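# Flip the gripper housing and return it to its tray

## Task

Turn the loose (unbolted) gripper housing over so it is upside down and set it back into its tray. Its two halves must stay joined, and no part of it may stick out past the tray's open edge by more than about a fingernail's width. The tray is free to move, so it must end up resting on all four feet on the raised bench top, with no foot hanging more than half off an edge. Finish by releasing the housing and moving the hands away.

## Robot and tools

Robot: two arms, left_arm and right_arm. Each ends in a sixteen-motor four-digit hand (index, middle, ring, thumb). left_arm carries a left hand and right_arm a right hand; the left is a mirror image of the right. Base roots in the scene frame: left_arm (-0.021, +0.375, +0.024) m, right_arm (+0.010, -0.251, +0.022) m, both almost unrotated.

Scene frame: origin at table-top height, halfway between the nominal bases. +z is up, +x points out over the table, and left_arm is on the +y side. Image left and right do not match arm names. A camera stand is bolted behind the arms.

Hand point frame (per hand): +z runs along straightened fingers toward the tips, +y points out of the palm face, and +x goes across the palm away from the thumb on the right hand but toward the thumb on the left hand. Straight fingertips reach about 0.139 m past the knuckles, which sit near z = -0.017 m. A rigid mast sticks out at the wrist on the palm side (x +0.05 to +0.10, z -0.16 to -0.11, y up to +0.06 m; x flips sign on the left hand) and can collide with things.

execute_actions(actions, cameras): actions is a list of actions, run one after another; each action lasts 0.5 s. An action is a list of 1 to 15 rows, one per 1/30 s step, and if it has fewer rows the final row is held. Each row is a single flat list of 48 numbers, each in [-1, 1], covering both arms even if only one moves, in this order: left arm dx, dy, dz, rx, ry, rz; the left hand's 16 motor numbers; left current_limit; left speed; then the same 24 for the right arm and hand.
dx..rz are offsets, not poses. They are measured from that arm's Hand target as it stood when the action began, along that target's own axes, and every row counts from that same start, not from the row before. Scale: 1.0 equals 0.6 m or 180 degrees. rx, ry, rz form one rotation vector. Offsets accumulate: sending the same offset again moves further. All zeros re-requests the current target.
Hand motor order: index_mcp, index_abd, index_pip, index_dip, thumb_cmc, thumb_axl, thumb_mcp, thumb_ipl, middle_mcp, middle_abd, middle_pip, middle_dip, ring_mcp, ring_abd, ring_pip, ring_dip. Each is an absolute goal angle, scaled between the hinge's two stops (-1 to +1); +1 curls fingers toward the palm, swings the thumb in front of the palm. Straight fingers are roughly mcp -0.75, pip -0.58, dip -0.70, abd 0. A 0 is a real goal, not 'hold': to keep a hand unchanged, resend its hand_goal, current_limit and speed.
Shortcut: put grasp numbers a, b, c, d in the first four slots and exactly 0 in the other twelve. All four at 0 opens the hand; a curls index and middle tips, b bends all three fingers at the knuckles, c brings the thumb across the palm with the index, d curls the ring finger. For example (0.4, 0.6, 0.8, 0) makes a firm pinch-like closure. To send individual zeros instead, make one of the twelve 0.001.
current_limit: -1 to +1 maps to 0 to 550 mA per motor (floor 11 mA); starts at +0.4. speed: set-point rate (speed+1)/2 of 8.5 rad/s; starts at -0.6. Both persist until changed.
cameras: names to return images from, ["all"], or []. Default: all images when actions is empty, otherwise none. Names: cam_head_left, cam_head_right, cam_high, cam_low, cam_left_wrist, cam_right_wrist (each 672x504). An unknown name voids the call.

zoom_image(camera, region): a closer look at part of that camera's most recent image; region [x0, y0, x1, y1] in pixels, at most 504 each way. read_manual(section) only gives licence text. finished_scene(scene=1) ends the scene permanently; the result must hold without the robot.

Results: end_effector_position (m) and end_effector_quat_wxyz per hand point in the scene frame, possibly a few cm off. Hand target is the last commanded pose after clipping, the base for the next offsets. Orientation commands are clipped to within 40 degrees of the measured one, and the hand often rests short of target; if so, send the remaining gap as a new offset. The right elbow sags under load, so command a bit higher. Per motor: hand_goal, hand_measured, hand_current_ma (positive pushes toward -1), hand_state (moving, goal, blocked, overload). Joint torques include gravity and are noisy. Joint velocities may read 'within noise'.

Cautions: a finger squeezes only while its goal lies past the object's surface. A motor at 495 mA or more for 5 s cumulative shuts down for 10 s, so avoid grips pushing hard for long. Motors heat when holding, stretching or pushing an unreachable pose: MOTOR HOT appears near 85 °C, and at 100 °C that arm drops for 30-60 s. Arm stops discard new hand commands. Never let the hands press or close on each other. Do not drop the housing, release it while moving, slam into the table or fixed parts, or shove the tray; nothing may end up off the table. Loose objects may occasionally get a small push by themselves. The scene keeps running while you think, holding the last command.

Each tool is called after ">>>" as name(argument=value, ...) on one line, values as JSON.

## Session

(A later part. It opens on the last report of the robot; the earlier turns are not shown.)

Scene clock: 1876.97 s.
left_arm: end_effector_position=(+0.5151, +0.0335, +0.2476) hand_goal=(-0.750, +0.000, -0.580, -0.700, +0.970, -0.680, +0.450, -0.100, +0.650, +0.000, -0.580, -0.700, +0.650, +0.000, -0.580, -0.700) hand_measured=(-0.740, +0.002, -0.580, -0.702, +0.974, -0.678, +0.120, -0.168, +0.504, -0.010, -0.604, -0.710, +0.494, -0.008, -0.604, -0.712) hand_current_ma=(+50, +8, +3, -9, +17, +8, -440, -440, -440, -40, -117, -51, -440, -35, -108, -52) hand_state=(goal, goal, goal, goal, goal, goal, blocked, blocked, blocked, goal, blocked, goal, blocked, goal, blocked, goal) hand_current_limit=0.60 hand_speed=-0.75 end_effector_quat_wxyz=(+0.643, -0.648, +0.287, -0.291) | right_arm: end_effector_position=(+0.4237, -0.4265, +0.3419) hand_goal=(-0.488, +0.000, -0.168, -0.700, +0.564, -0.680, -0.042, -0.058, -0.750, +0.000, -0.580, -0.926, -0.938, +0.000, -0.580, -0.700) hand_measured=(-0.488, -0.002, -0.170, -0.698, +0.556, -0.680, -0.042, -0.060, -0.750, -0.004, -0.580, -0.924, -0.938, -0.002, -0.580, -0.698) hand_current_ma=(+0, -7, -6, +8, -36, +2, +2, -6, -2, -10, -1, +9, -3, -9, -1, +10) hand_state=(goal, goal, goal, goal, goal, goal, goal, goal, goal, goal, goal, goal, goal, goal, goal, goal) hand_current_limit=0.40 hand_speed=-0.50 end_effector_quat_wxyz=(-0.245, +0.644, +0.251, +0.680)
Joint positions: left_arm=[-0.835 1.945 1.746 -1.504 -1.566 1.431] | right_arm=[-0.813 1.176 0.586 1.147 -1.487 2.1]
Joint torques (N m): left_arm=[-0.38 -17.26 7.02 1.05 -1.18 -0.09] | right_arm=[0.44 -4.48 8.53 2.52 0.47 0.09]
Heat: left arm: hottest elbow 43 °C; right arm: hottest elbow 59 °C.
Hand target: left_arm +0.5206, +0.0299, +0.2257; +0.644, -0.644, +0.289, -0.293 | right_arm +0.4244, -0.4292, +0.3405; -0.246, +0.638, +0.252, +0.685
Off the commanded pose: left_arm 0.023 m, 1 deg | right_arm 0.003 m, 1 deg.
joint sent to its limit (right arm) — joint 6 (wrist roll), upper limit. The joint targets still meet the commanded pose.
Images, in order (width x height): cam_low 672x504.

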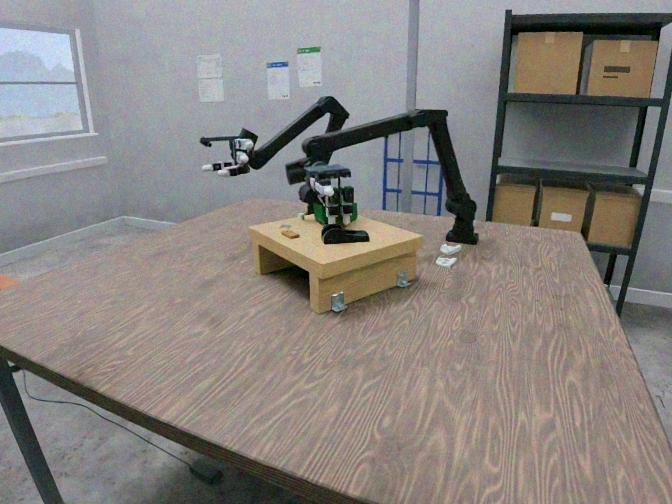

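>>> execute_actions(actions=[], cameras=["cam_head_left", "cam_head_right", "cam_high"])

>>> zoom_image(camera="cam_head_right", region=[260, 210, 390, 330])

>>> zoom_image(camera="cam_high", region=[280, 160, 400, 260])

Scene clock: 1895.00 s.
left_arm: end_effector_position=(+0.5151, +0.0335, +0.2476) hand_goal=(-0.750, +0.000, -0.580, -0.700, +0.970, -0.680, +0.450, -0.100, +0.650, +0.000, -0.580, -0.700, +0.650, +0.000, -0.580, -0.700) hand_measured=(-0.740, +0.002, -0.580, -0.702, +0.974, -0.678, +0.120, -0.168, +0.504, -0.010, -0.604, -0.710, +0.494, -0.008, -0.604, -0.712) hand_current_ma=(+50, +8, +3, -9, +17, +8, -440, -440, -440, -40, -117, -51, -440, -35, -108, -52) hand_state=(goal, goal, goal, goal, goal, goal, blocked, blocked, blocked, goal, blocked, goal, blocked, goal, blocked, goal) hand_current_limit=0.60 hand_speed=-0.75 end_effector_quat_wxyz=(+0.643, -0.648, +0.287, -0.291) | right_arm: end_effector_position=(+0.4237, -0.4265, +0.3419) hand_goal=(-0.488, +0.000, -0.168, -0.700, +0.564, -0.680, -0.042, -0.058, -0.750, +0.000, -0.580, -0.926, -0.938, +0.000, -0.580, -0.700) hand_measured=(-0.488, -0.002, -0.170, -0.698, +0.556, -0.680, -0.042, -0.060, -0.750, -0.004, -0.580, -0.924, -0.938, -0.002, -0.580, -0.698) hand_current_ma=(+0, -7, -6, +8, -36, +2, +2, -6, -2, -10, -1, +9, -3, -9, -1, +10) hand_state=(goal, goal, goal, goal, goal, goal, goal, goal, goal, goal, goal, goal, goal, goal, goal, goal) hand_current_limit=0.40 hand_speed=-0.50 end_effector_quat_wxyz=(-0.245, +0.644, +0.251, +0.680)
Joint positions: left_arm=[-0.835 1.945 1.746 -1.504 -1.566 1.431] | right_arm=[-0.813 1.176 0.586 1.147 -1.487 2.1]
Joint velocities: within noise
Joint torques (N m): left_arm=[-0.79 -17.26 7.04 0.98 -1.2 -0.08] | right_arm=[1.26 -4.66 8.24 2.61 0.44 -0.03]
Heat: left arm: hottest elbow 42 °C; right arm: hottest elbow 58 °C.
Hand target: left_arm +0.5206, +0.0299, +0.2257; +0.644, -0.644, +0.289, -0.293 | right_arm +0.4244, -0.4292, +0.3405; -0.246, +0.638, +0.252, +0.685
Off the commanded pose: left_arm 0.023 m, 1 deg | right_arm 0.003 m, 1 deg.
Images, in order (width x height): cam_head_left 672x504, cam_head_right 672x504, cam_high 672x504.

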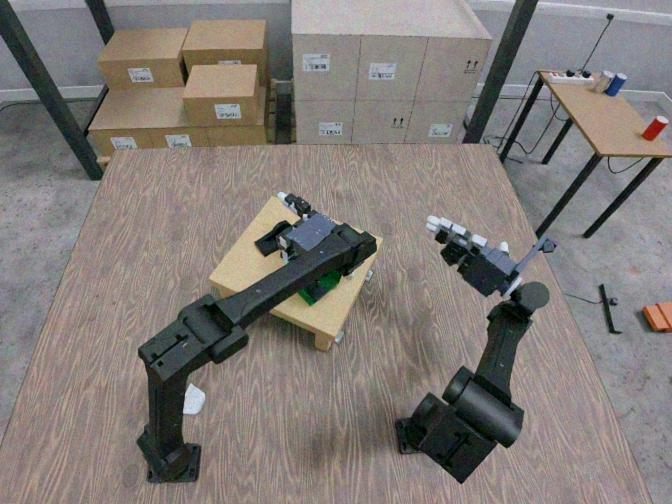

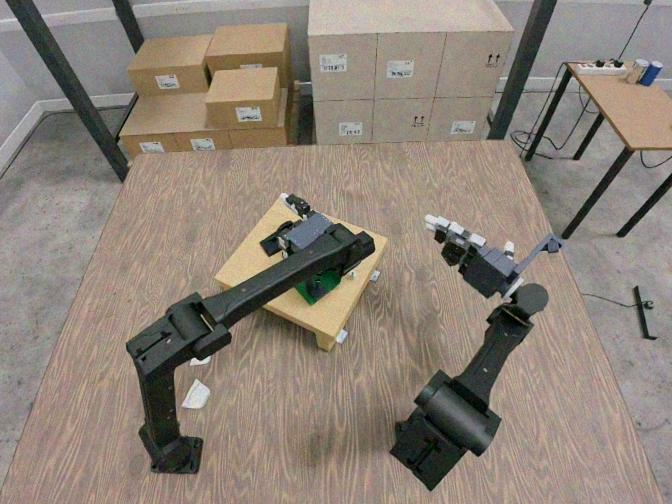

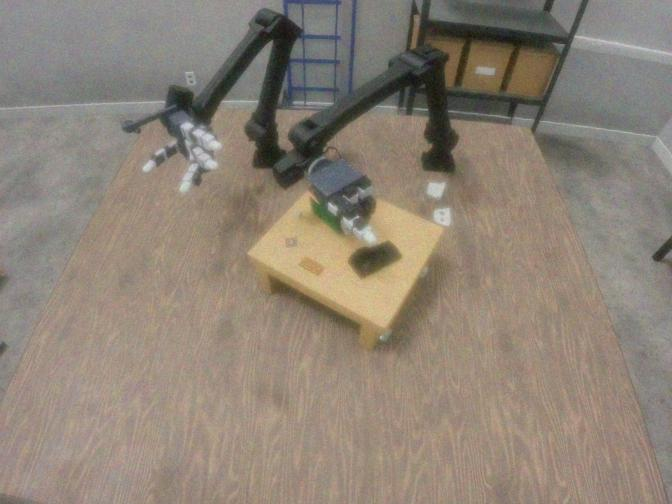

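Scaled by 3.877 from the camera's 672x504 image, which has a finer 960x720 frame.

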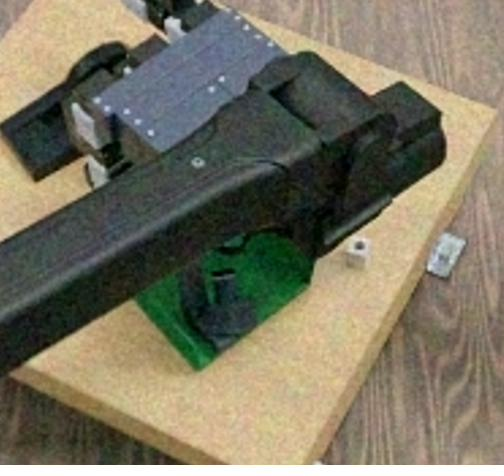

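Scaled by 4.200 from the camera's 672x504 image, which has a finer 960x720 frame.

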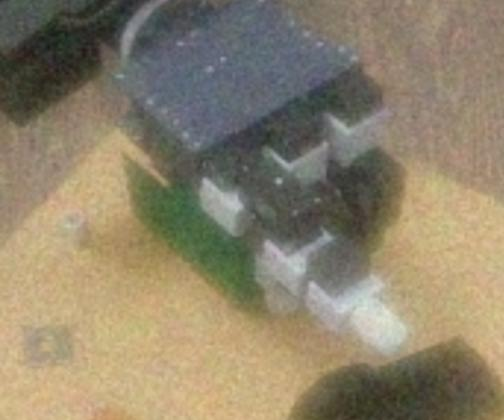

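>>> execute_actions(actions=[[[0,0.0125,0,0,0,0,-0.75,0,-0.58,-0.7,0.97,-0.68,0.45,-0.1,0.65,0,-0.58,-0.7,0.65,0,-0.58,-0.7,0.6,-0.75,0,0,0,0,0,0,0,0,0.75,0,0,0,0,0,0,0,0,0,0,0,0,0,0.4,-0.5]],[[0,0.0125,0,0,0,0,-0.75,0,-0.58,-0.7,0.97,-0.68,0.45,-0.1,0.65,0,-0.58,-0.7,0.65,0,-0.58,-0.7,0.6,-0.75,0,0,0,0,0,0,0,0,0.75,0,0,0,0,0,0,0,0,0,0,0,0,0,0.4,-0.5]]], cameras=["cam_low", "cam_head_right"])

>>> zoom_image(camera="cam_low", region=[290, 170, 380, 250])

>>> zoom_image(camera="cam_head_right", region=[260, 210, 390, 330])

Scene clock: 1905.60 s.
left_arm: end_effector_position=(+0.5148, +0.0340, +0.2450) hand_goal=(-0.750, +0.000, -0.580, -0.700, +0.970, -0.680, +0.450, -0.100, +0.650, +0.000, -0.580, -0.700, +0.650, +0.000, -0.580, -0.700) hand_measured=(-0.740, +0.002, -0.580, -0.702, +0.974, -0.678, +0.120, -0.168, +0.504, -0.010, -0.604, -0.710, +0.494, -0.008, -0.604, -0.712) hand_current_ma=(+50, +8, +3, -9, +17, +8, -440, -440, -440, -40, -117, -51, -440, -35, -108, -52) hand_state=(goal, goal, goal, goal, goal, goal, blocked, blocked, blocked, goal, blocked, goal, blocked, goal, blocked, goal) hand_current_limit=0.60 hand_speed=-0.75 end_effector_quat_wxyz=(+0.643, -0.648, +0.287, -0.291) | right_arm: end_effector_position=(+0.4237, -0.4265, +0.3419) hand_goal=(-0.488, +0.000, -0.168, -0.700, +0.564, -0.680, -0.042, -0.058, -0.750, +0.000, -0.580, -0.926, -0.938, +0.000, -0.580, -0.700) hand_measured=(-0.488, -0.002, -0.170, -0.698, +0.556, -0.680, -0.042, -0.060, -0.750, -0.004, -0.580, -0.924, -0.938, -0.002, -0.580, -0.698) hand_current_ma=(+0, -7, -6, +8, -36, +2, +2, -6, -2, -10, -1, +9, -3, -9, -1, +10) hand_state=(goal, goal, goal, goal, goal, goal, goal, goal, goal, goal, goal, goal, goal, goal, goal, goal) hand_current_limit=0.40 hand_speed=-0.50 end_effector_quat_wxyz=(-0.245, +0.644, +0.251, +0.680)
Joint positions: left_arm=[-0.835 1.945 1.738 -1.496 -1.567 1.431] | right_arm=[-0.813 1.176 0.586 1.147 -1.487 2.1]
Joint torques (N m): left_arm=[-0.5 -16.21 5.91 1.5 -1.17 -0.23] | right_arm=[0.73 -4.84 8.43 2.59 0.44 0.02]
Heat: left arm: hottest elbow 42 °C; right arm: hottest elbow 58 °C.
Hand target: left_arm +0.5206, +0.0299, +0.2106; +0.644, -0.644, +0.289, -0.293 | right_arm +0.4244, -0.4292, +0.3405; -0.246, +0.638, +0.252, +0.685
Off the commanded pose: left_arm 0.035 m, 1 deg | right_arm 0.003 m, 1 deg.
joint sent to its limit (right arm) — joint 6 (wrist roll), upper limit. The joint targets still meet the commanded pose.
Images, in order (width x height): cam_head_right 672x504, cam_low 672x504.

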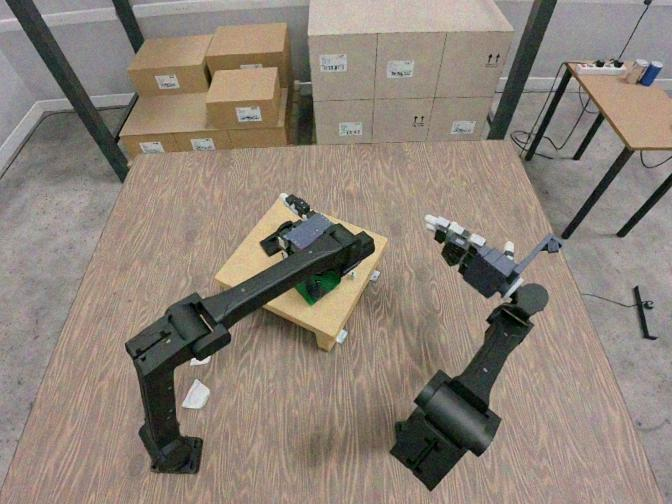

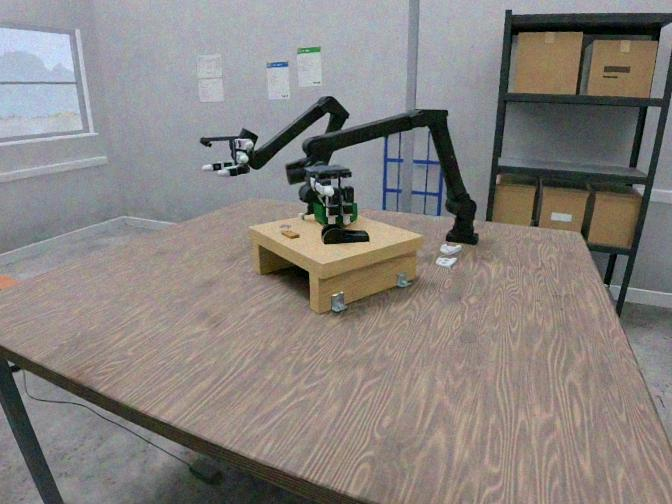

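Scaled by 5.600 from the camera's 672x504 image, which has a finer 960x720 frame.

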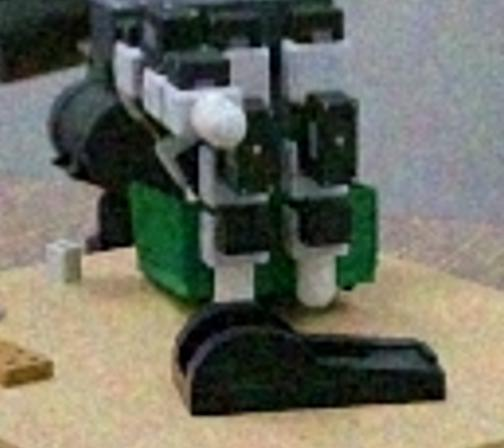

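Scaled by 3.877 from the camera's 672x504 image, which has a finer 960x720 frame.

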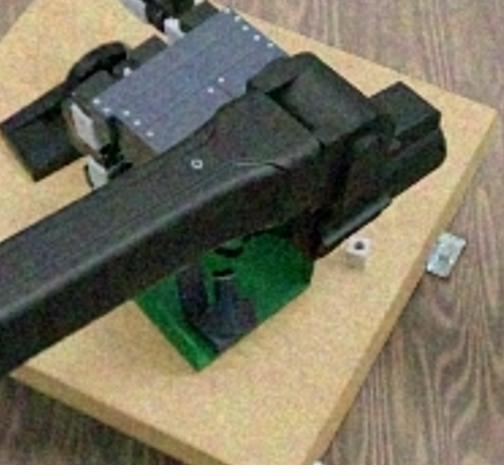

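>>> execute_actions(actions=[[[0,-0.04,0,0,0,0,-0.75,0,-0.58,-0.7,0.97,-0.68,0.3,-0.17,0.55,0,-0.58,-0.7,0.55,0,-0.58,-0.7,0.6,-0.75,0,0,0,0,0,0,0,0,0.75,0,0,0,0,0,0,0,0,0,0,0,0,0,0.4,-0.5]],[[0,0,0,0,0,0,-0.75,0,-0.58,-0.7,0.97,-0.68,0.1,-0.17,0.48,0,-0.58,-0.7,0.48,0,-0.58,-0.7,0.5,-0.75,0,0,0,0,0,0,0,0,0.75,0,0,0,0,0,0,0,0,0,0,0,0,0,0.4,-0.5]],[[0,0,0,0,0,0,-0.75,0,-0.58,-0.7,0.97,-0.68,-0.1,-0.17,0.4,0,-0.58,-0.7,0.4,0,-0.58,-0.7,0.4,-0.75,0,0,0,0,0,0,0,0,0.75,0,0,0,0,0,0,0,0,0,0,0,0,0,0.4,-0.5]],[[0,0,0,0,0,0,-0.75,0,-0.58,-0.7,0.97,-0.68,-0.35,-0.17,0.3,0,-0.58,-0.7,0.3,0,-0.58,-0.7,0.4,-0.7,0,0,0,0,0,0,0,0,0.75,0,0,0,0,0,0,0,0,0,0,0,0,0,0.4,-0.5]]], cameras=["cam_low", "cam_head_right"])

>>> zoom_image(camera="cam_low", region=[290, 170, 380, 250])

>>> zoom_image(camera="cam_head_right", region=[260, 210, 390, 330])

Scene clock: 1919.03 s.
left_arm: end_effector_position=(+0.5147, +0.0342, +0.2452) hand_goal=(-0.750, +0.000, -0.580, -0.700, +0.970, -0.680, -0.350, -0.170, +0.300, +0.000, -0.580, -0.700, +0.300, +0.000, -0.580, -0.700) hand_measured=(-0.740, +0.002, -0.580, -0.702, +0.968, -0.678, -0.346, -0.172, +0.308, -0.004, -0.582, -0.702, +0.310, -0.002, -0.582, -0.702) hand_current_ma=(+50, +8, +3, -9, -6, +6, +18, -11, +44, -14, -8, -11, +45, -11, -8, -11) hand_state=(goal, goal, goal, goal, goal, goal, goal, goal, goal, goal, goal, goal, goal, goal, goal, goal) hand_current_limit=0.40 hand_speed=-0.70 end_effector_quat_wxyz=(+0.644, -0.647, +0.288, -0.290) | right_arm: end_effector_position=(+0.4237, -0.4265, +0.3419) hand_goal=(-0.488, +0.000, -0.168, -0.700, +0.564, -0.680, -0.042, -0.058, -0.750, +0.000, -0.580, -0.926, -0.938, +0.000, -0.580, -0.700) hand_measured=(-0.488, -0.002, -0.170, -0.698, +0.556, -0.680, -0.042, -0.060, -0.750, -0.004, -0.580, -0.924, -0.938, -0.002, -0.580, -0.698) hand_current_ma=(+0, -7, -6, +8, -36, +2, +2, -6, -2, -10, -1, +9, -3, -9, -1, +10) hand_state=(goal, goal, goal, goal, goal, goal, goal, goal, goal, goal, goal, goal, goal, goal, goal, goal) hand_current_limit=0.40 hand_speed=-0.50 end_effector_quat_wxyz=(-0.245, +0.644, +0.251, +0.680)
Joint positions: left_arm=[-0.835 1.945 1.738 -1.496 -1.569 1.434] | right_arm=[-0.813 1.176 0.586 1.147 -1.487 2.1]
Joint torques (N m): left_arm=[-0.38 -17.2 8.49 0.58 -1.15 0.06] | right_arm=[1.08 -4.72 8.24 2.56 0.5 -0.01]
Heat: left arm: hottest elbow 40 °C; right arm: hottest elbow 58 °C.
Hand target: left_arm +0.5205, +0.0300, +0.2346; +0.644, -0.644, +0.289, -0.293 | right_arm +0.4244, -0.4292, +0.3405; -0.246, +0.638, +0.252, +0.685
Off the commanded pose: left_arm 0.013 m, 0 deg | right_arm 0.003 m, 1 deg.
joint sent to its limit (right arm) — joint 6 (wrist roll), upper limit. The joint targets still meet the commanded pose.
Images, in order (width x height): cam_head_right 672x504, cam_low 672x504.

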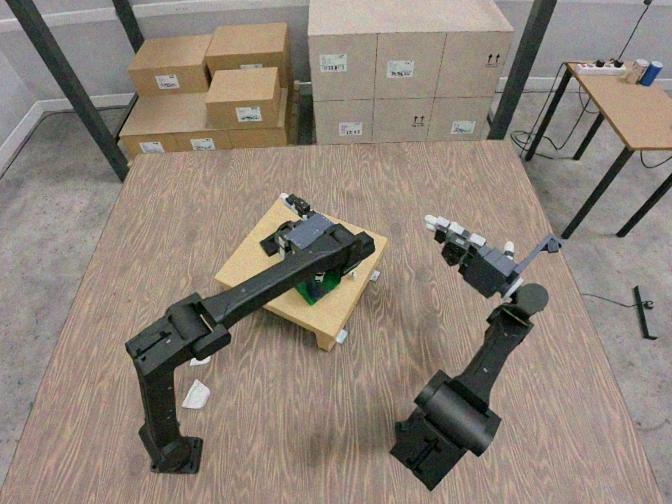

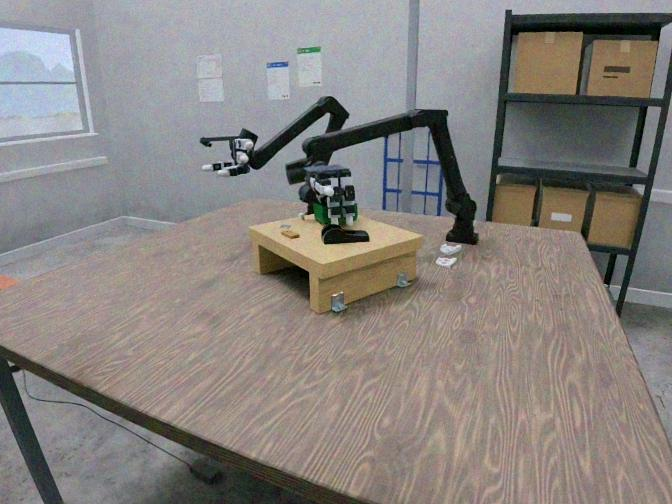

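Scaled by 5.600 from the camera's 672x504 image, which has a finer 960x720 frame.

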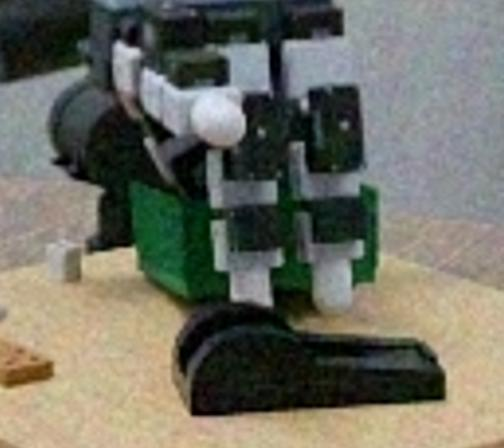

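Scaled by 3.877 from the camera's 672x504 image, which has a finer 960x720 frame.

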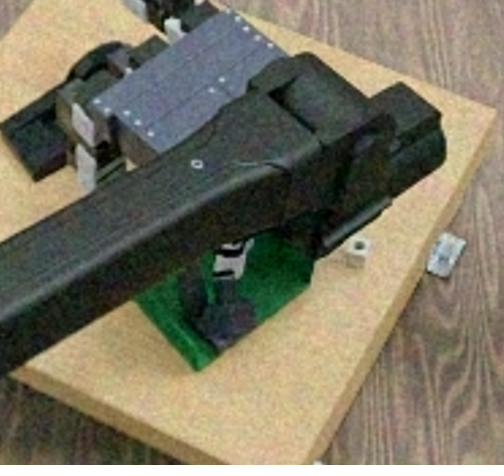

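>>> execute_actions(actions=[[[0,-0.045,0,0,0,0,-0.75,0,-0.58,-0.7,0.97,-0.68,-0.35,-0.17,0.3,0,-0.58,-0.7,0.3,0,-0.58,-0.7,0.4,-0.7,0,0,0,0,0,0,0,0,0.75,0,0,0,0,0,0,0,0,0,0,0,0,0,0.4,-0.5]],[[0,-0.06,0,0,0,0,-0.75,0,-0.58,-0.7,0.97,-0.68,-0.35,-0.17,0.3,0,-0.58,-0.7,0.3,0,-0.58,-0.7,0.4,-0.7,0,0,0,0,0,0,0,0,0.75,0,0,0,0,0,0,0,0,0,0,0,0,0,0.4,-0.5]],[[0,-0.08,0,0,0,0,-0.75,0,-0.58,-0.7,0.97,-0.68,-0.35,-0.17,0.3,0,-0.58,-0.7,0.3,0,-0.58,-0.7,0.4,-0.7,0,0,0,0,0,0,0,0,0.75,0,0,0,0,0,0,0,0,0,0,0,0,0,0.4,-0.5]],[[0,-0.08,0,0,0,0,-0.75,0,-0.58,-0.7,0.97,-0.68,-0.35,-0.17,0.3,0,-0.58,-0.7,0.3,0,-0.58,-0.7,0.4,-0.7,0,0,0,0,0,0,0,0,0.75,0,0,0,0,0,0,0,0,0,0,0,0,0,0.4,-0.5]]], cameras=["cam_low", "cam_head_right"])

>>> zoom_image(camera="cam_head_right", region=[210, 190, 400, 350])

>>> zoom_image(camera="cam_low", region=[240, 150, 440, 300])

Scene clock: 1937.13 s.
left_arm: end_effector_position=(+0.5173, +0.0313, +0.3726) hand_goal=(-0.750, +0.000, -0.580, -0.700, +0.970, -0.680, -0.350, -0.170, +0.300, +0.000, -0.580, -0.700, +0.300, +0.000, -0.580, -0.700) hand_measured=(-0.740, +0.002, -0.580, -0.702, +0.968, -0.678, -0.346, -0.172, +0.308, -0.004, -0.582, -0.702, +0.308, -0.002, -0.582, -0.702) hand_current_ma=(+50, +8, +3, -9, -10, +6, +17, -11, +41, -13, -8, -11, +43, -10, -8, -11) hand_state=(goal, goal, goal, goal, goal, goal, goal, goal, goal, goal, goal, goal, goal, goal, goal, goal) hand_current_limit=0.40 hand_speed=-0.70 end_effector_quat_wxyz=(+0.647, -0.644, +0.295, -0.284) | right_arm: end_effector_position=(+0.4237, -0.4265, +0.3419) hand_goal=(-0.488, +0.000, -0.168, -0.700, +0.564, -0.680, -0.042, -0.058, -0.750, +0.000, -0.580, -0.926, -0.938, +0.000, -0.580, -0.700) hand_measured=(-0.488, -0.002, -0.170, -0.698, +0.556, -0.680, -0.042, -0.060, -0.750, -0.004, -0.580, -0.924, -0.938, -0.002, -0.580, -0.698) hand_current_ma=(+0, -7, -6, +8, -36, +2, +2, -6, -2, -10, -1, +9, -3, -9, -1, +10) hand_state=(goal, goal, goal, goal, goal, goal, goal, goal, goal, goal, goal, goal, goal, goal, goal, goal) hand_current_limit=0.40 hand_speed=-0.50 end_effector_quat_wxyz=(-0.245, +0.644, +0.251, +0.680)
Joint positions: left_arm=[-0.835 1.9 2.008 -1.614 -1.569 1.652] | right_arm=[-0.813 1.176 0.586 1.147 -1.487 2.1]
Joint torques (N m): left_arm=[-0.79 -19.72 11.88 0.17 -1.12 0.24] | right_arm=[0.73 -5.71 8.28 2.71 0.5 0.04]
Heat: left arm: hottest elbow 40 °C; right arm: hottest elbow 58 °C.
Hand target: left_arm +0.5197, +0.0304, +0.3937; +0.644, -0.644, +0.289, -0.293 | right_arm +0.4244, -0.4292, +0.3405; -0.246, +0.638, +0.252, +0.685
Off the commanded pose: left_arm 0.021 m, 1 deg | right_arm 0.003 m, 1 deg.
joint sent to its limit (right arm) — joint 6 (wrist roll), upper limit. The joint targets still meet the commanded pose.
Images, in order (width x height): cam_head_right 672x504, cam_low 672x504.

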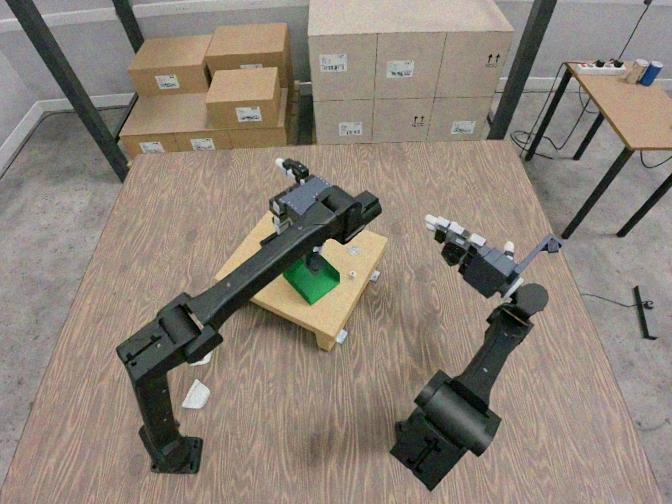

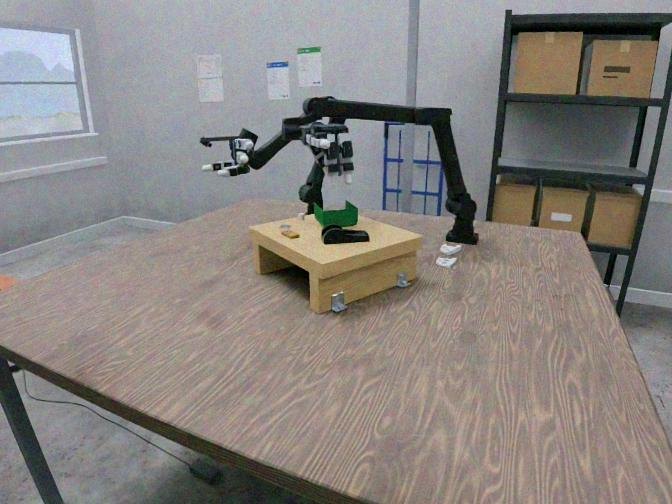

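Scaled by 2.653 from the camera's 672x504 image, which has a finer 960x720 frame.

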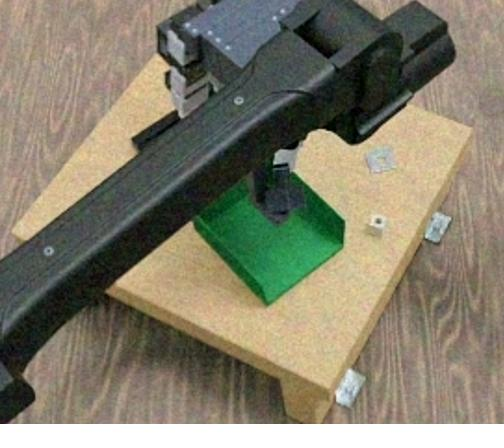

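Scaled by 2.520 from the camera's 672x504 image, which has a finer 960x720 frame.

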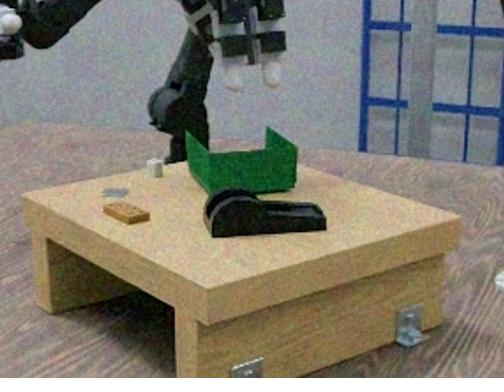

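>>> execute_actions(actions=[[[-0.1455,-0.0017,0.031,0,-0.0352,0,-0.75,0,-0.58,-0.7,0.97,-0.68,-0.35,-0.17,0.3,0,-0.58,-0.7,0.3,0,-0.58,-0.7,0.4,-0.7,0,0,0,0,0,0,0,0,0.75,0,0,0,0,0,0,0,0,0,0,0,0,0,0.4,-0.5]],[[-0.1413,-0.0017,0.0468,0,-0.0352,0,-0.75,0,-0.58,-0.7,0.97,-0.68,-0.35,-0.17,0.3,0,-0.58,-0.7,0.3,0,-0.58,-0.7,0.4,-0.7,0,0,0,0,0,0,0,0,0.75,0,0,0,0,0,0,0,0,0,0,0,0,0,0.4,-0.5]],[[-0.1353,-0.0017,0.0622,0,-0.0352,0,-0.75,0,-0.58,-0.7,0.97,-0.68,-0.35,-0.17,0.3,0,-0.58,-0.7,0.3,0,-0.58,-0.7,0.4,-0.7,0,0,0,0,0,0,0,0,0.75,0,0,0,0,0,0,0,0,0,0,0,0,0,0.4,-0.5]],[[-0.1275,-0.0017,0.0767,0,-0.0352,0,-0.75,0,-0.58,-0.7,0.97,-0.68,-0.35,-0.17,0.3,0,-0.58,-0.7,0.3,0,-0.58,-0.7,0.4,-0.7,0,0,0,0,0,0,0,0,0.75,0,0,0,0,0,0,0,0,0,0,0,0,0,0.4,-0.5]],[[-0.1183,-0.0017,0.0902,0,-0.0352,0,-0.75,0,-0.58,-0.7,0.97,-0.68,-0.35,-0.17,0.3,0,-0.58,-0.7,0.3,0,-0.58,-0.7,0.4,-0.7,0,0,0,0,0,0,0,0,0.75,0,0,0,0,0,0,0,0,0,0,0,0,0,0.4,-0.5]],[[-0.1077,-0.0017,0.1027,0,-0.0352,0,-0.75,0,-0.58,-0.7,0.97,-0.68,-0.35,-0.17,0.3,0,-0.58,-0.7,0.3,0,-0.58,-0.7,0.4,-0.7,0,0,0,0,0,0,0,0,0.75,0,0,0,0,0,0,0,0,0,0,0,0,0,0.4,-0.5]],[[0,0.07,-0.0465,-0.0833,0,0,-0.75,0,-0.58,-0.7,0.97,-0.68,-0.35,-0.17,0.3,0,-0.58,-0.7,0.3,0,-0.58,-0.7,0.4,-0.7,0,0,0,0,0,0,0,0,0.75,0,0,0,0,0,0,0,0,0,0,0,0,0,0.4,-0.5]],[[0,0.07,-0.0465,-0.0833,0,0,-0.75,0,-0.58,-0.7,0.97,-0.68,-0.35,-0.17,0.3,0,-0.58,-0.7,0.3,0,-0.58,-0.7,0.4,-0.7,0,0,0,0,0,0,0,0,0.75,0,0,0,0,0,0,0,0,0,0,0,0,0,0.4,-0.5]],[[0,0.07,-0.0465,-0.0833,0,0,-0.75,0,-0.58,-0.7,0.97,-0.68,-0.35,-0.17,0.3,0,-0.58,-0.7,0.3,0,-0.58,-0.7,0.4,-0.7,0,0,0,0,0,0,0,0,0.75,0,0,0,0,0,0,0,0,0,0,0,0,0,0.4,-0.5]]], cameras=["cam_head_left", "cam_low"])

Scene clock: 2094.63 s.
left_arm: end_effector_position=(+0.2403, +0.3873, +0.3001) hand_goal=(-0.750, +0.000, -0.580, -0.700, +0.970, -0.680, -0.350, -0.170, +0.300, +0.000, -0.580, -0.700, +0.300, +0.000, -0.580, -0.700) hand_measured=(-0.742, +0.000, -0.580, -0.702, +0.966, -0.678, -0.348, -0.172, +0.298, -0.002, -0.580, -0.702, +0.298, -0.002, -0.582, -0.702) hand_current_ma=(+39, +2, +4, -9, -23, +6, +8, -6, -11, -6, -4, -11, -12, -5, -5, -11) hand_state=(goal, goal, goal, goal, goal, goal, goal, goal, goal, goal, goal, goal, goal, goal, goal, goal) hand_current_limit=0.40 hand_speed=-0.70 end_effector_quat_wxyz=(-0.374, +0.922, -0.086, +0.054) | right_arm: end_effector_position=(+0.4237, -0.4265, +0.3419) hand_goal=(-0.488, +0.000, -0.168, -0.700, +0.564, -0.680, -0.042, -0.058, -0.750, +0.000, -0.580, -0.926, -0.938, +0.000, -0.580, -0.700) hand_measured=(-0.488, -0.002, -0.170, -0.698, +0.556, -0.680, -0.042, -0.060, -0.750, -0.004, -0.580, -0.924, -0.938, -0.002, -0.580, -0.698) hand_current_ma=(+0, -7, -6, +8, -36, +2, +2, -6, -2, -10, -1, +9, -3, -9, -1, +10) hand_state=(goal, goal, goal, goal, goal, goal, goal, goal, goal, goal, goal, goal, goal, goal, goal, goal) hand_current_limit=0.40 hand_speed=-0.50 end_effector_quat_wxyz=(-0.245, +0.644, +0.251, +0.680)
Joint positions: left_arm=[-0.174 0.911 1.072 -1.679 -0.773 1.598] | right_arm=[-0.813 1.176 0.586 1.147 -1.487 2.1]
Joint torques (N m): left_arm=[-0.38 -3.49 7.97 0.32 -0.34 0.14] | right_arm=[1.08 -4.95 8.1 2.45 0.47 0.01]
Heat: left arm: hottest elbow 47 °C; right arm: hottest elbow 57 °C.
Hand target: left_arm +0.2371, +0.3882, +0.2996; -0.380, +0.920, -0.085, +0.038 | right_arm +0.4244, -0.4292, +0.3405; -0.246, +0.638, +0.252, +0.685
Off the commanded pose: left_arm 0.003 m, 2 deg | right_arm 0.003 m, 1 deg.
joint sent to its limit (left arm) — joint 4 (wrist pitch), lower limit. The joint targets still meet the commanded pose.
joint sent to its limit (right arm) — joint 6 (wrist roll), upper limit. The joint targets still meet the commanded pose.
Images, in order (width x height): cam_head_left 672x504, cam_low 672x504.

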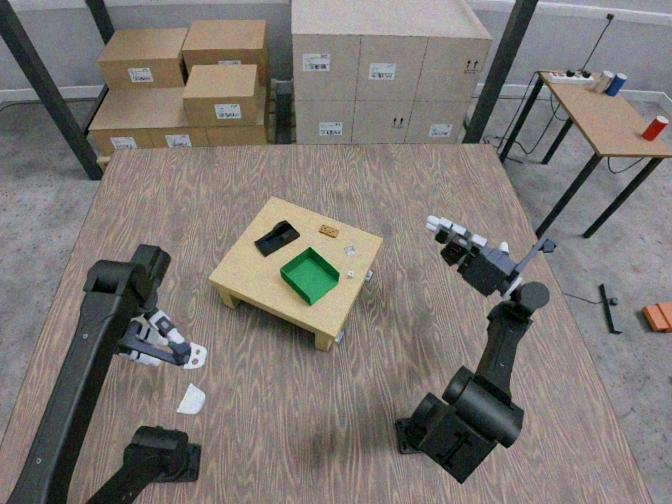

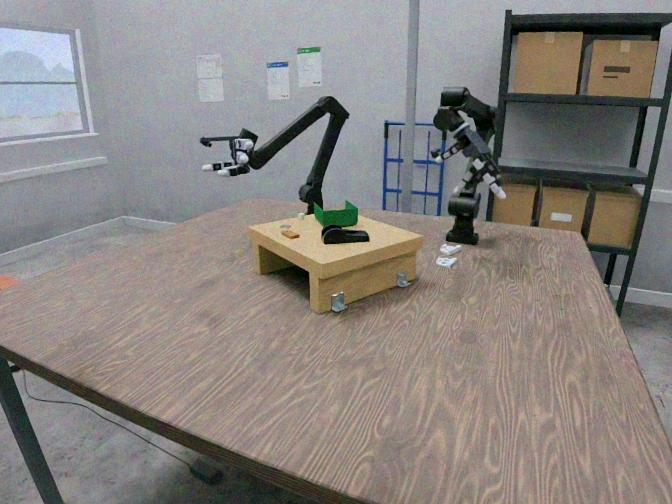

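>>> execute_actions(actions=[[[0,0.07,-0.0465,-0.0833,0,0,-0.75,0,-0.58,-0.7,0.97,-0.68,-0.35,-0.17,0.3,0,-0.58,-0.7,0.3,0,-0.58,-0.7,0.4,-0.7,0,0,0,0,0,0,0,0,0.75,0,0,0,0,0,0,0,0,0,0,0,0,0,0.4,-0.5]],[[0,0.07,-0.0465,-0.0833,0,0,-0.75,0,-0.58,-0.7,0.97,-0.68,-0.35,-0.17,0.3,0,-0.58,-0.7,0.3,0,-0.58,-0.7,0.4,-0.7,0,0,0,0,0,0,0,0,0.75,0,0,0,0,0,0,0,0,0,0,0,0,0,0.4,-0.5]],[[0,0.07,-0.0465,-0.0833,0,0,-0.75,0,-0.58,-0.7,0.97,-0.68,-0.35,-0.17,0.3,0,-0.58,-0.7,0.3,0,-0.58,-0.7,0.4,-0.7,0,0,0,0,0,0,0,0,0.75,0,0,0,0,0,0,0,0,0,0,0,0,0,0.4,-0.5]],[[-0.08,-0.005,0.05,0,0,0,-0.75,0,-0.58,-0.7,0.97,-0.68,-0.35,-0.17,0.3,0,-0.58,-0.7,0.3,0,-0.58,-0.7,0.4,-0.7,0,0,0,0,0,0,0,0,0.75,0,0,0,0,0,0,0,0,0,0,0,0,0,0.4,-0.5]],[[-0.08,-0.005,0.05,0,0,0,-0.75,0,-0.58,-0.7,0.97,-0.68,-0.35,-0.17,0.3,0,-0.58,-0.7,0.3,0,-0.58,-0.7,0.4,-0.7,0,0,0,0,0,0,0,0,0.75,0,0,0,0,0,0,0,0,0,0,0,0,0,0.4,-0.5]]], cameras=["cam_head_left", "cam_head_right", "cam_low"])

>>> zoom_image(camera="cam_head_left", region=[120, 320, 280, 450])

>>> zoom_image(camera="cam_low", region=[390, 170, 530, 280])

Scene clock: 2108.30 s.
left_arm: end_effector_position=(+0.1210, +0.2666, +0.2470) hand_goal=(-0.750, +0.000, -0.580, -0.700, +0.970, -0.680, -0.350, -0.170, +0.300, +0.000, -0.580, -0.700, +0.300, +0.000, -0.580, -0.700) hand_measured=(-0.748, +0.000, -0.580, -0.702, +0.968, -0.678, -0.346, -0.170, +0.290, -0.002, -0.582, -0.702, +0.290, +0.000, -0.582, -0.702) hand_current_ma=(+5, +3, +3, -9, -5, +6, +17, -3, -48, -4, -6, -11, -52, -3, -6, -11) hand_state=(goal, goal, goal, goal, goal, goal, goal, goal, goal, goal, goal, goal, goal, goal, goal, goal) hand_current_limit=0.40 hand_speed=-0.70 end_effector_quat_wxyz=(+0.009, +0.994, -0.103, +0.039) | right_arm: end_effector_position=(+0.4237, -0.4265, +0.3419) hand_goal=(-0.488, +0.000, -0.168, -0.700, +0.564, -0.680, -0.042, -0.058, -0.750, +0.000, -0.580, -0.926, -0.938, +0.000, -0.580, -0.700) hand_measured=(-0.488, -0.002, -0.170, -0.698, +0.556, -0.680, -0.042, -0.060, -0.750, -0.004, -0.580, -0.924, -0.938, -0.002, -0.580, -0.698) hand_current_ma=(+0, -7, -6, +8, -36, +2, +2, -6, -2, -10, -1, +9, -3, -9, -1, +10) hand_state=(goal, goal, goal, goal, goal, goal, goal, goal, goal, goal, goal, goal, goal, goal, goal, goal) hand_current_limit=0.40 hand_speed=-0.50 end_effector_quat_wxyz=(-0.245, +0.644, +0.251, +0.680)
Joint positions: left_arm=[-0.115 0.586 0.772 -1.679 0.017 1.655] | right_arm=[-0.813 1.176 0.586 1.147 -1.487 2.1]
Joint torques (N m): left_arm=[-0.09 -0.26 7.73 0.47 0.51 0.14] | right_arm=[0.97 -4.89 8.25 2.58 0.45 0.01]
Heat: left arm: hottest elbow 46 °C; right arm: hottest elbow 57 °C.
Hand target: left_arm +0.1170, +0.2667, +0.2486; +0.001, +0.996, -0.093, +0.003 | right_arm +0.4244, -0.4292, +0.3405; -0.246, +0.638, +0.252, +0.685
Off the commanded pose: left_arm 0.004 m, 4 deg | right_arm 0.003 m, 1 deg.
joint sent to its limit (left arm) — joint 4 (wrist pitch), lower limit. The joint targets are off in orientation, not in position.
joint sent to its limit (right arm) — joint 6 (wrist roll), upper limit. The joint targets still meet the commanded pose.
Images, in order (width x height): cam_head_left 672x504, cam_head_right 672x504, cam_low 672x504.

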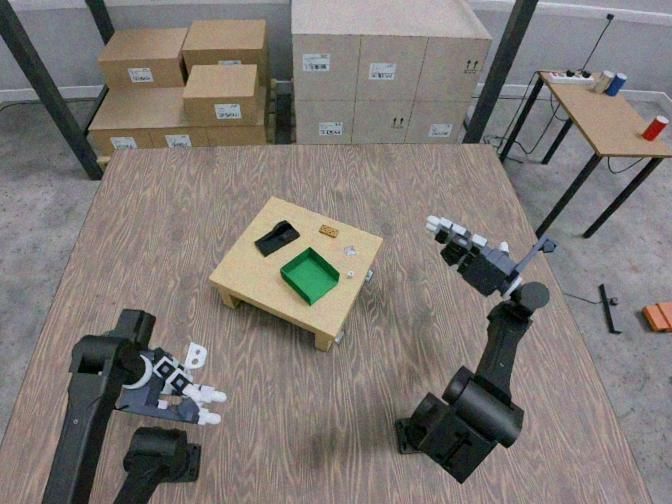

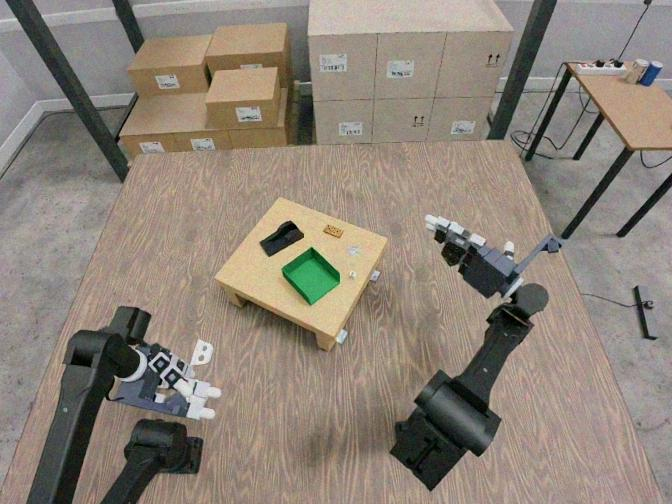

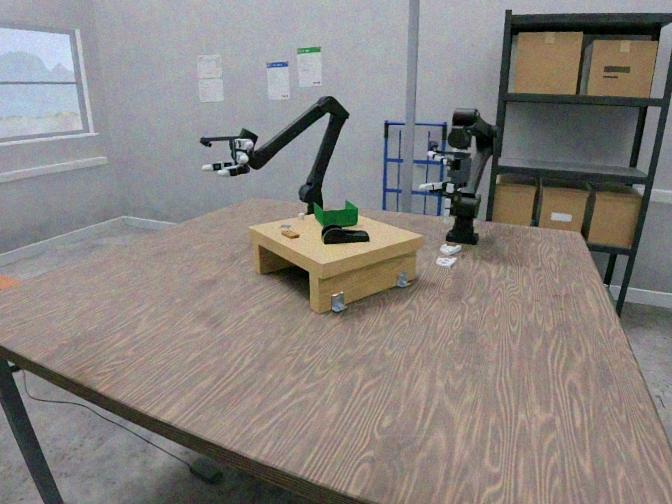

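Scaled by 3.150 from the camera's 672x504 image, which has a finer 960x720 frame.

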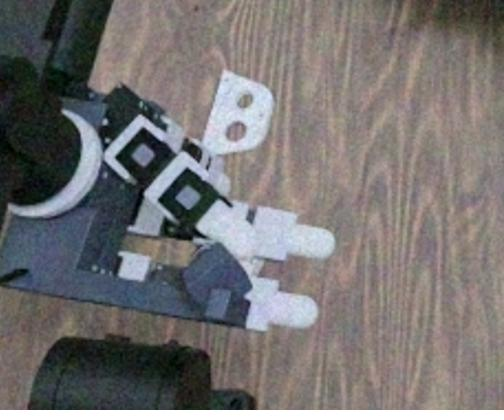

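Scaled by 3.600 from the camera's 672x504 image, which has a finer 960x720 frame.

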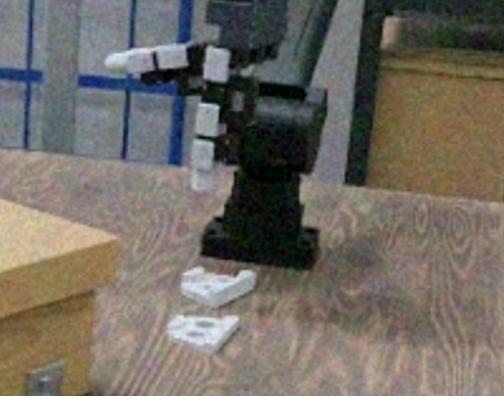

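>>> execute_actions(actions=[[[0,0,0.08,0,0,0,-0.75,0,-0.58,-0.7,0.97,-0.68,-0.35,-0.17,0.3,0,-0.58,-0.7,0.3,0,-0.58,-0.7,0.4,-0.7,0,0,0,0,0,0,0,0,0.75,0,0,0,0,0,0,0,0,0,0,0,0,0,0.4,-0.5]]], cameras=["cam_high", "cam_low", "cam_left_wrist"])

>>> zoom_image(camera="cam_high", region=[380, 130, 480, 240])

>>> zoom_image(camera="cam_low", region=[420, 200, 490, 280])

Scene clock: 2117.70 s.
left_arm: end_effector_position=(+0.1122, +0.2685, +0.2026) hand_goal=(-0.750, +0.000, -0.580, -0.700, +0.970, -0.680, -0.350, -0.170, +0.300, +0.000, -0.580, -0.700, +0.300, +0.000, -0.580, -0.700) hand_measured=(-0.748, +0.000, -0.580, -0.702, +0.968, -0.678, -0.346, -0.170, +0.290, -0.002, -0.582, -0.702, +0.290, +0.000, -0.582, -0.702) hand_current_ma=(+5, +3, +3, -9, -5, +6, +17, -3, -48, -4, -6, -11, -52, -3, -6, -11) hand_state=(goal, goal, goal, goal, goal, goal, goal, goal, goal, goal, goal, goal, goal, goal, goal, goal) hand_current_limit=0.40 hand_speed=-0.70 end_effector_quat_wxyz=(+0.000, +0.996, -0.094, +0.000) | right_arm: end_effector_position=(+0.4237, -0.4265, +0.3419) hand_goal=(-0.488, +0.000, -0.168, -0.700, +0.564, -0.680, -0.042, -0.058, -0.750, +0.000, -0.580, -0.926, -0.938, +0.000, -0.580, -0.700) hand_measured=(-0.488, -0.002, -0.170, -0.698, +0.556, -0.680, -0.042, -0.060, -0.750, -0.004, -0.580, -0.924, -0.938, -0.002, -0.580, -0.698) hand_current_ma=(+0, -7, -6, +8, -36, +2, +2, -6, -2, -10, -1, +9, -3, -9, -1, +10) hand_state=(goal, goal, goal, goal, goal, goal, goal, goal, goal, goal, goal, goal, goal, goal, goal, goal) hand_current_limit=0.40 hand_speed=-0.50 end_effector_quat_wxyz=(-0.245, +0.644, +0.251, +0.680)
Joint positions: left_arm=[-0.134 0.597 0.667 -1.641 0 1.618] | right_arm=[-0.813 1.176 0.586 1.147 -1.487 2.1]
Joint torques (N m): left_arm=[-1.44 1.2 7.92 1.29 0.08 -0.11] | right_arm=[1.44 -5.48 8.08 2.63 0.48 0.02]
Heat: left arm: hottest elbow 45 °C; right arm: hottest elbow 57 °C.
Hand target: left_arm +0.1172, +0.2666, +0.2007; +0.001, +0.996, -0.093, +0.003 | right_arm +0.4244, -0.4292, +0.3405; -0.246, +0.638, +0.252, +0.685
Off the commanded pose: left_arm 0.006 m, 0 deg | right_arm 0.003 m, 1 deg.
joint sent to its limit (right arm) — joint 6 (wrist roll), upper limit. The joint targets still meet the commanded pose.
camera_calibration:
cam_left_wrist: T_world_to_cam=[[-0.646783, 0.762092, 0.0297962, -0.172742], [0.534138, 0.424742, 0.730952, -0.371602], [0.544397, 0.488683, -0.681778, 0.0680374], [0, 0, 0, 1]] pos_world=[0.0497208, 0.256231, 0.323157]
Images, in order (width x height): cam_high 672x504, cam_low 672x504, cam_left_wrist 672x504.

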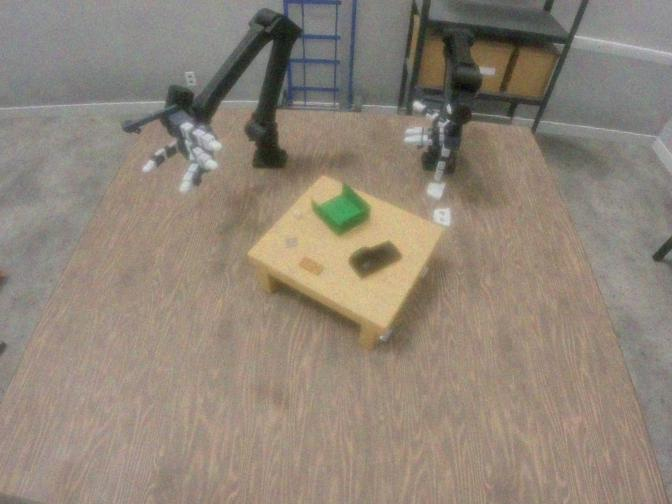

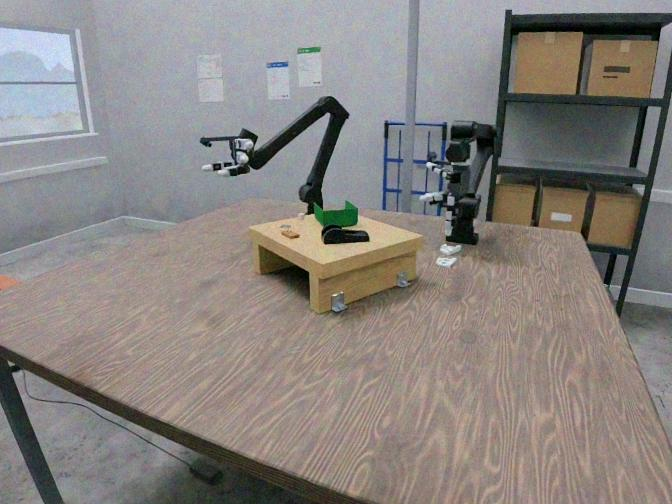

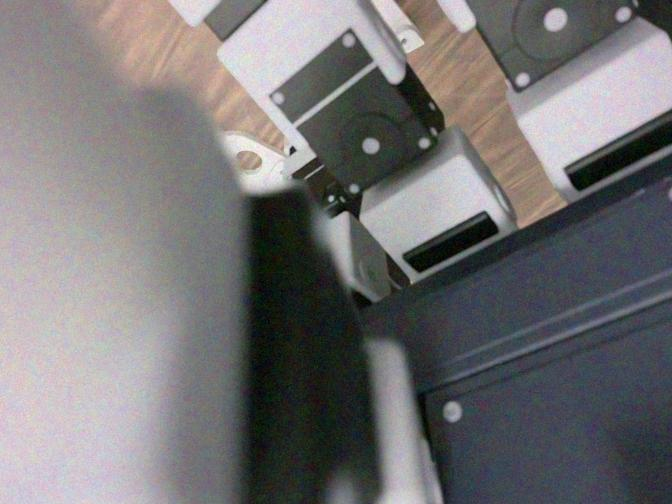

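Scaled by 4.582 from the camera's 672x504 image, which has a finer 960x720 frame.

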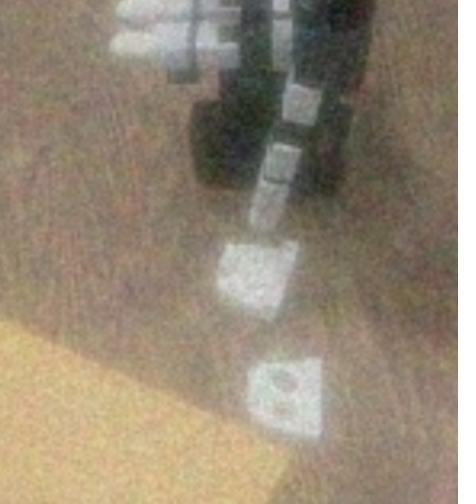

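Scaled by 6.300 from the camera's 672x504 image, which has a finer 960x720 frame.

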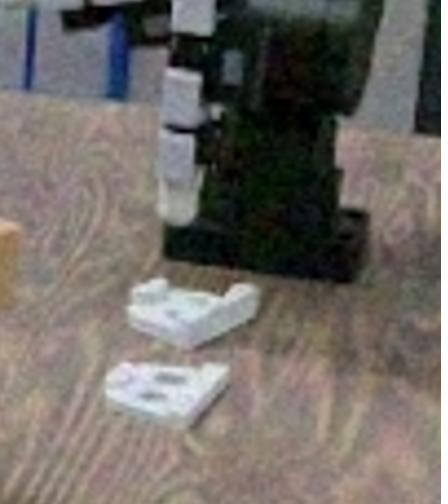

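>>> execute_actions(actions=[[[-0.003,-0.0165,0.05,0,0,0,-0.75,0,-0.58,-0.7,0.97,-0.68,-0.35,-0.17,0.3,0,-0.58,-0.7,0.3,0,-0.58,-0.7,0.4,-0.7,0,0,0,0,0,0,0,0,0.75,0,0,0,0,0,0,0,0,0,0,0,0,0,0.4,-0.5]]], cameras=["cam_high", "cam_low"])

>>> zoom_image(camera="cam_high", region=[400, 150, 470, 220])

>>> zoom_image(camera="cam_low", region=[430, 220, 480, 275])

Scene clock: 2132.23 s.
left_arm: end_effector_position=(+0.1122, +0.2685, +0.2026) hand_goal=(-0.750, +0.000, -0.580, -0.700, +0.970, -0.680, -0.350, -0.170, +0.300, +0.000, -0.580, -0.700, +0.300, +0.000, -0.580, -0.700) hand_measured=(-0.748, +0.000, -0.580, -0.702, +0.968, -0.678, -0.346, -0.170, +0.290, -0.002, -0.582, -0.702, +0.290, +0.000, -0.582, -0.702) hand_current_ma=(+5, +3, +3, -9, -5, +6, +17, -3, -48, -4, -6, -11, -52, -3, -6, -11) hand_state=(goal, goal, goal, goal, goal, goal, goal, goal, goal, goal, goal, goal, goal, goal, goal, goal) hand_current_limit=0.40 hand_speed=-0.70 end_effector_quat_wxyz=(+0.000, +0.996, -0.094, +0.000) | right_arm: end_effector_position=(+0.4237, -0.4265, +0.3419) hand_goal=(-0.488, +0.000, -0.168, -0.700, +0.564, -0.680, -0.042, -0.058, -0.750, +0.000, -0.580, -0.926, -0.938, +0.000, -0.580, -0.700) hand_measured=(-0.488, -0.002, -0.170, -0.698, +0.556, -0.680, -0.042, -0.060, -0.750, -0.004, -0.580, -0.924, -0.938, -0.002, -0.580, -0.698) hand_current_ma=(+0, -7, -6, +8, -36, +2, +2, -6, -2, -10, -1, +9, -3, -9, -1, +10) hand_state=(goal, goal, goal, goal, goal, goal, goal, goal, goal, goal, goal, goal, goal, goal, goal, goal) hand_current_limit=0.40 hand_speed=-0.50 end_effector_quat_wxyz=(-0.245, +0.644, +0.251, +0.680)
Joint positions: left_arm=[-0.134 0.597 0.667 -1.641 0 1.618] | right_arm=[-0.813 1.176 0.586 1.147 -1.487 2.1]
Joint torques (N m): left_arm=[-0.67 0.44 8.08 0.59 0.26 0.03] | right_arm=[0.97 -4.48 8.35 2.44 0.45 0.01]
Heat: left arm: hottest elbow 43 °C; right arm: hottest elbow 57 °C.
Hand target: left_arm +0.1130, +0.2672, +0.2032; +0.003, +0.995, -0.097, +0.003 (last step not sent: back at the drive's target) | right_arm +0.4244, -0.4292, +0.3405; -0.246, +0.638, +0.252, +0.685
Off the commanded pose: left_arm 0.033 m, 0 deg | right_arm 0.003 m, 1 deg.
joint sent to its limit (right arm) — joint 6 (wrist roll), upper limit. The joint targets still meet the commanded pose.
pose unreachable (left arm): on one or more control steps of this call, first in action 0 (counted from 0), this arm could not follow its commanded pose, so it was not sent that pose on those steps. It may still have moved: this result reports where it is.
cause: moving toward the commanded pose would bring two parts of the arm too close to each other (joints 3 (elbow) to 6 (wrist roll) lie between them).
Images, in order (width x height): cam_high 672x504, cam_low 672x504.

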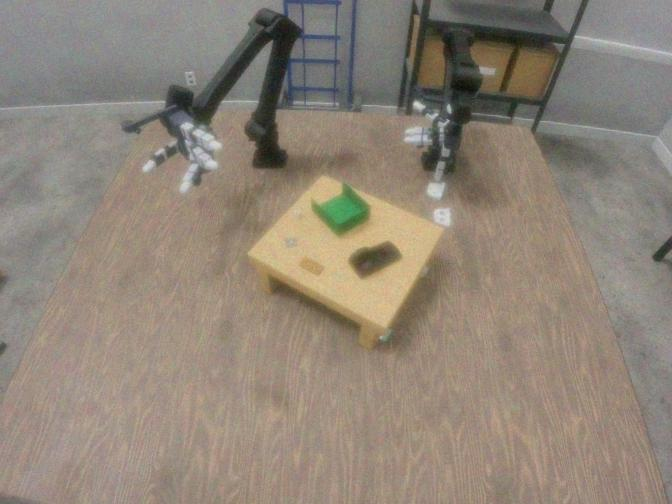

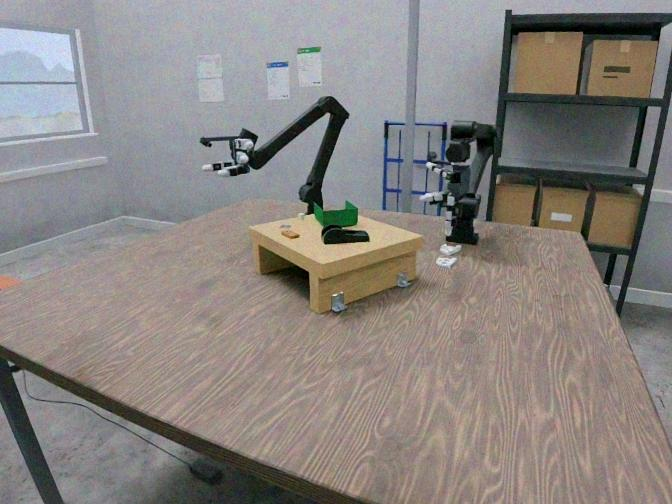

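Scaled by 7.200 from the camera's 672x504 image, which has a finer 960x720 frame.

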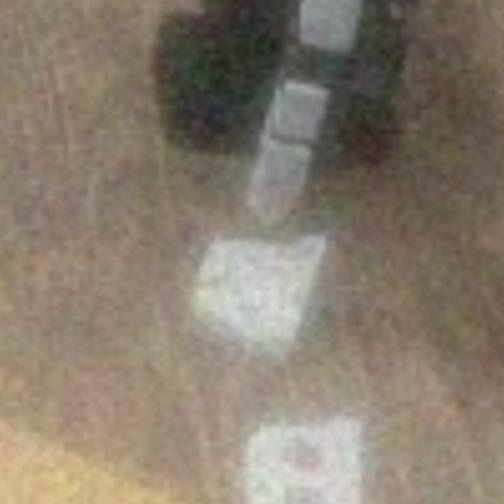

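Scaled by 9.164 from the camera's 672x504 image, which has a finer 960x720 frame.

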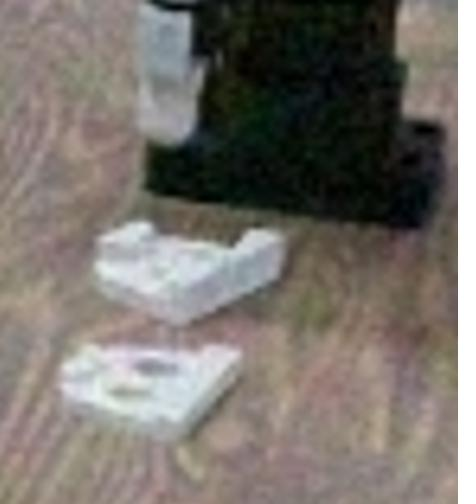

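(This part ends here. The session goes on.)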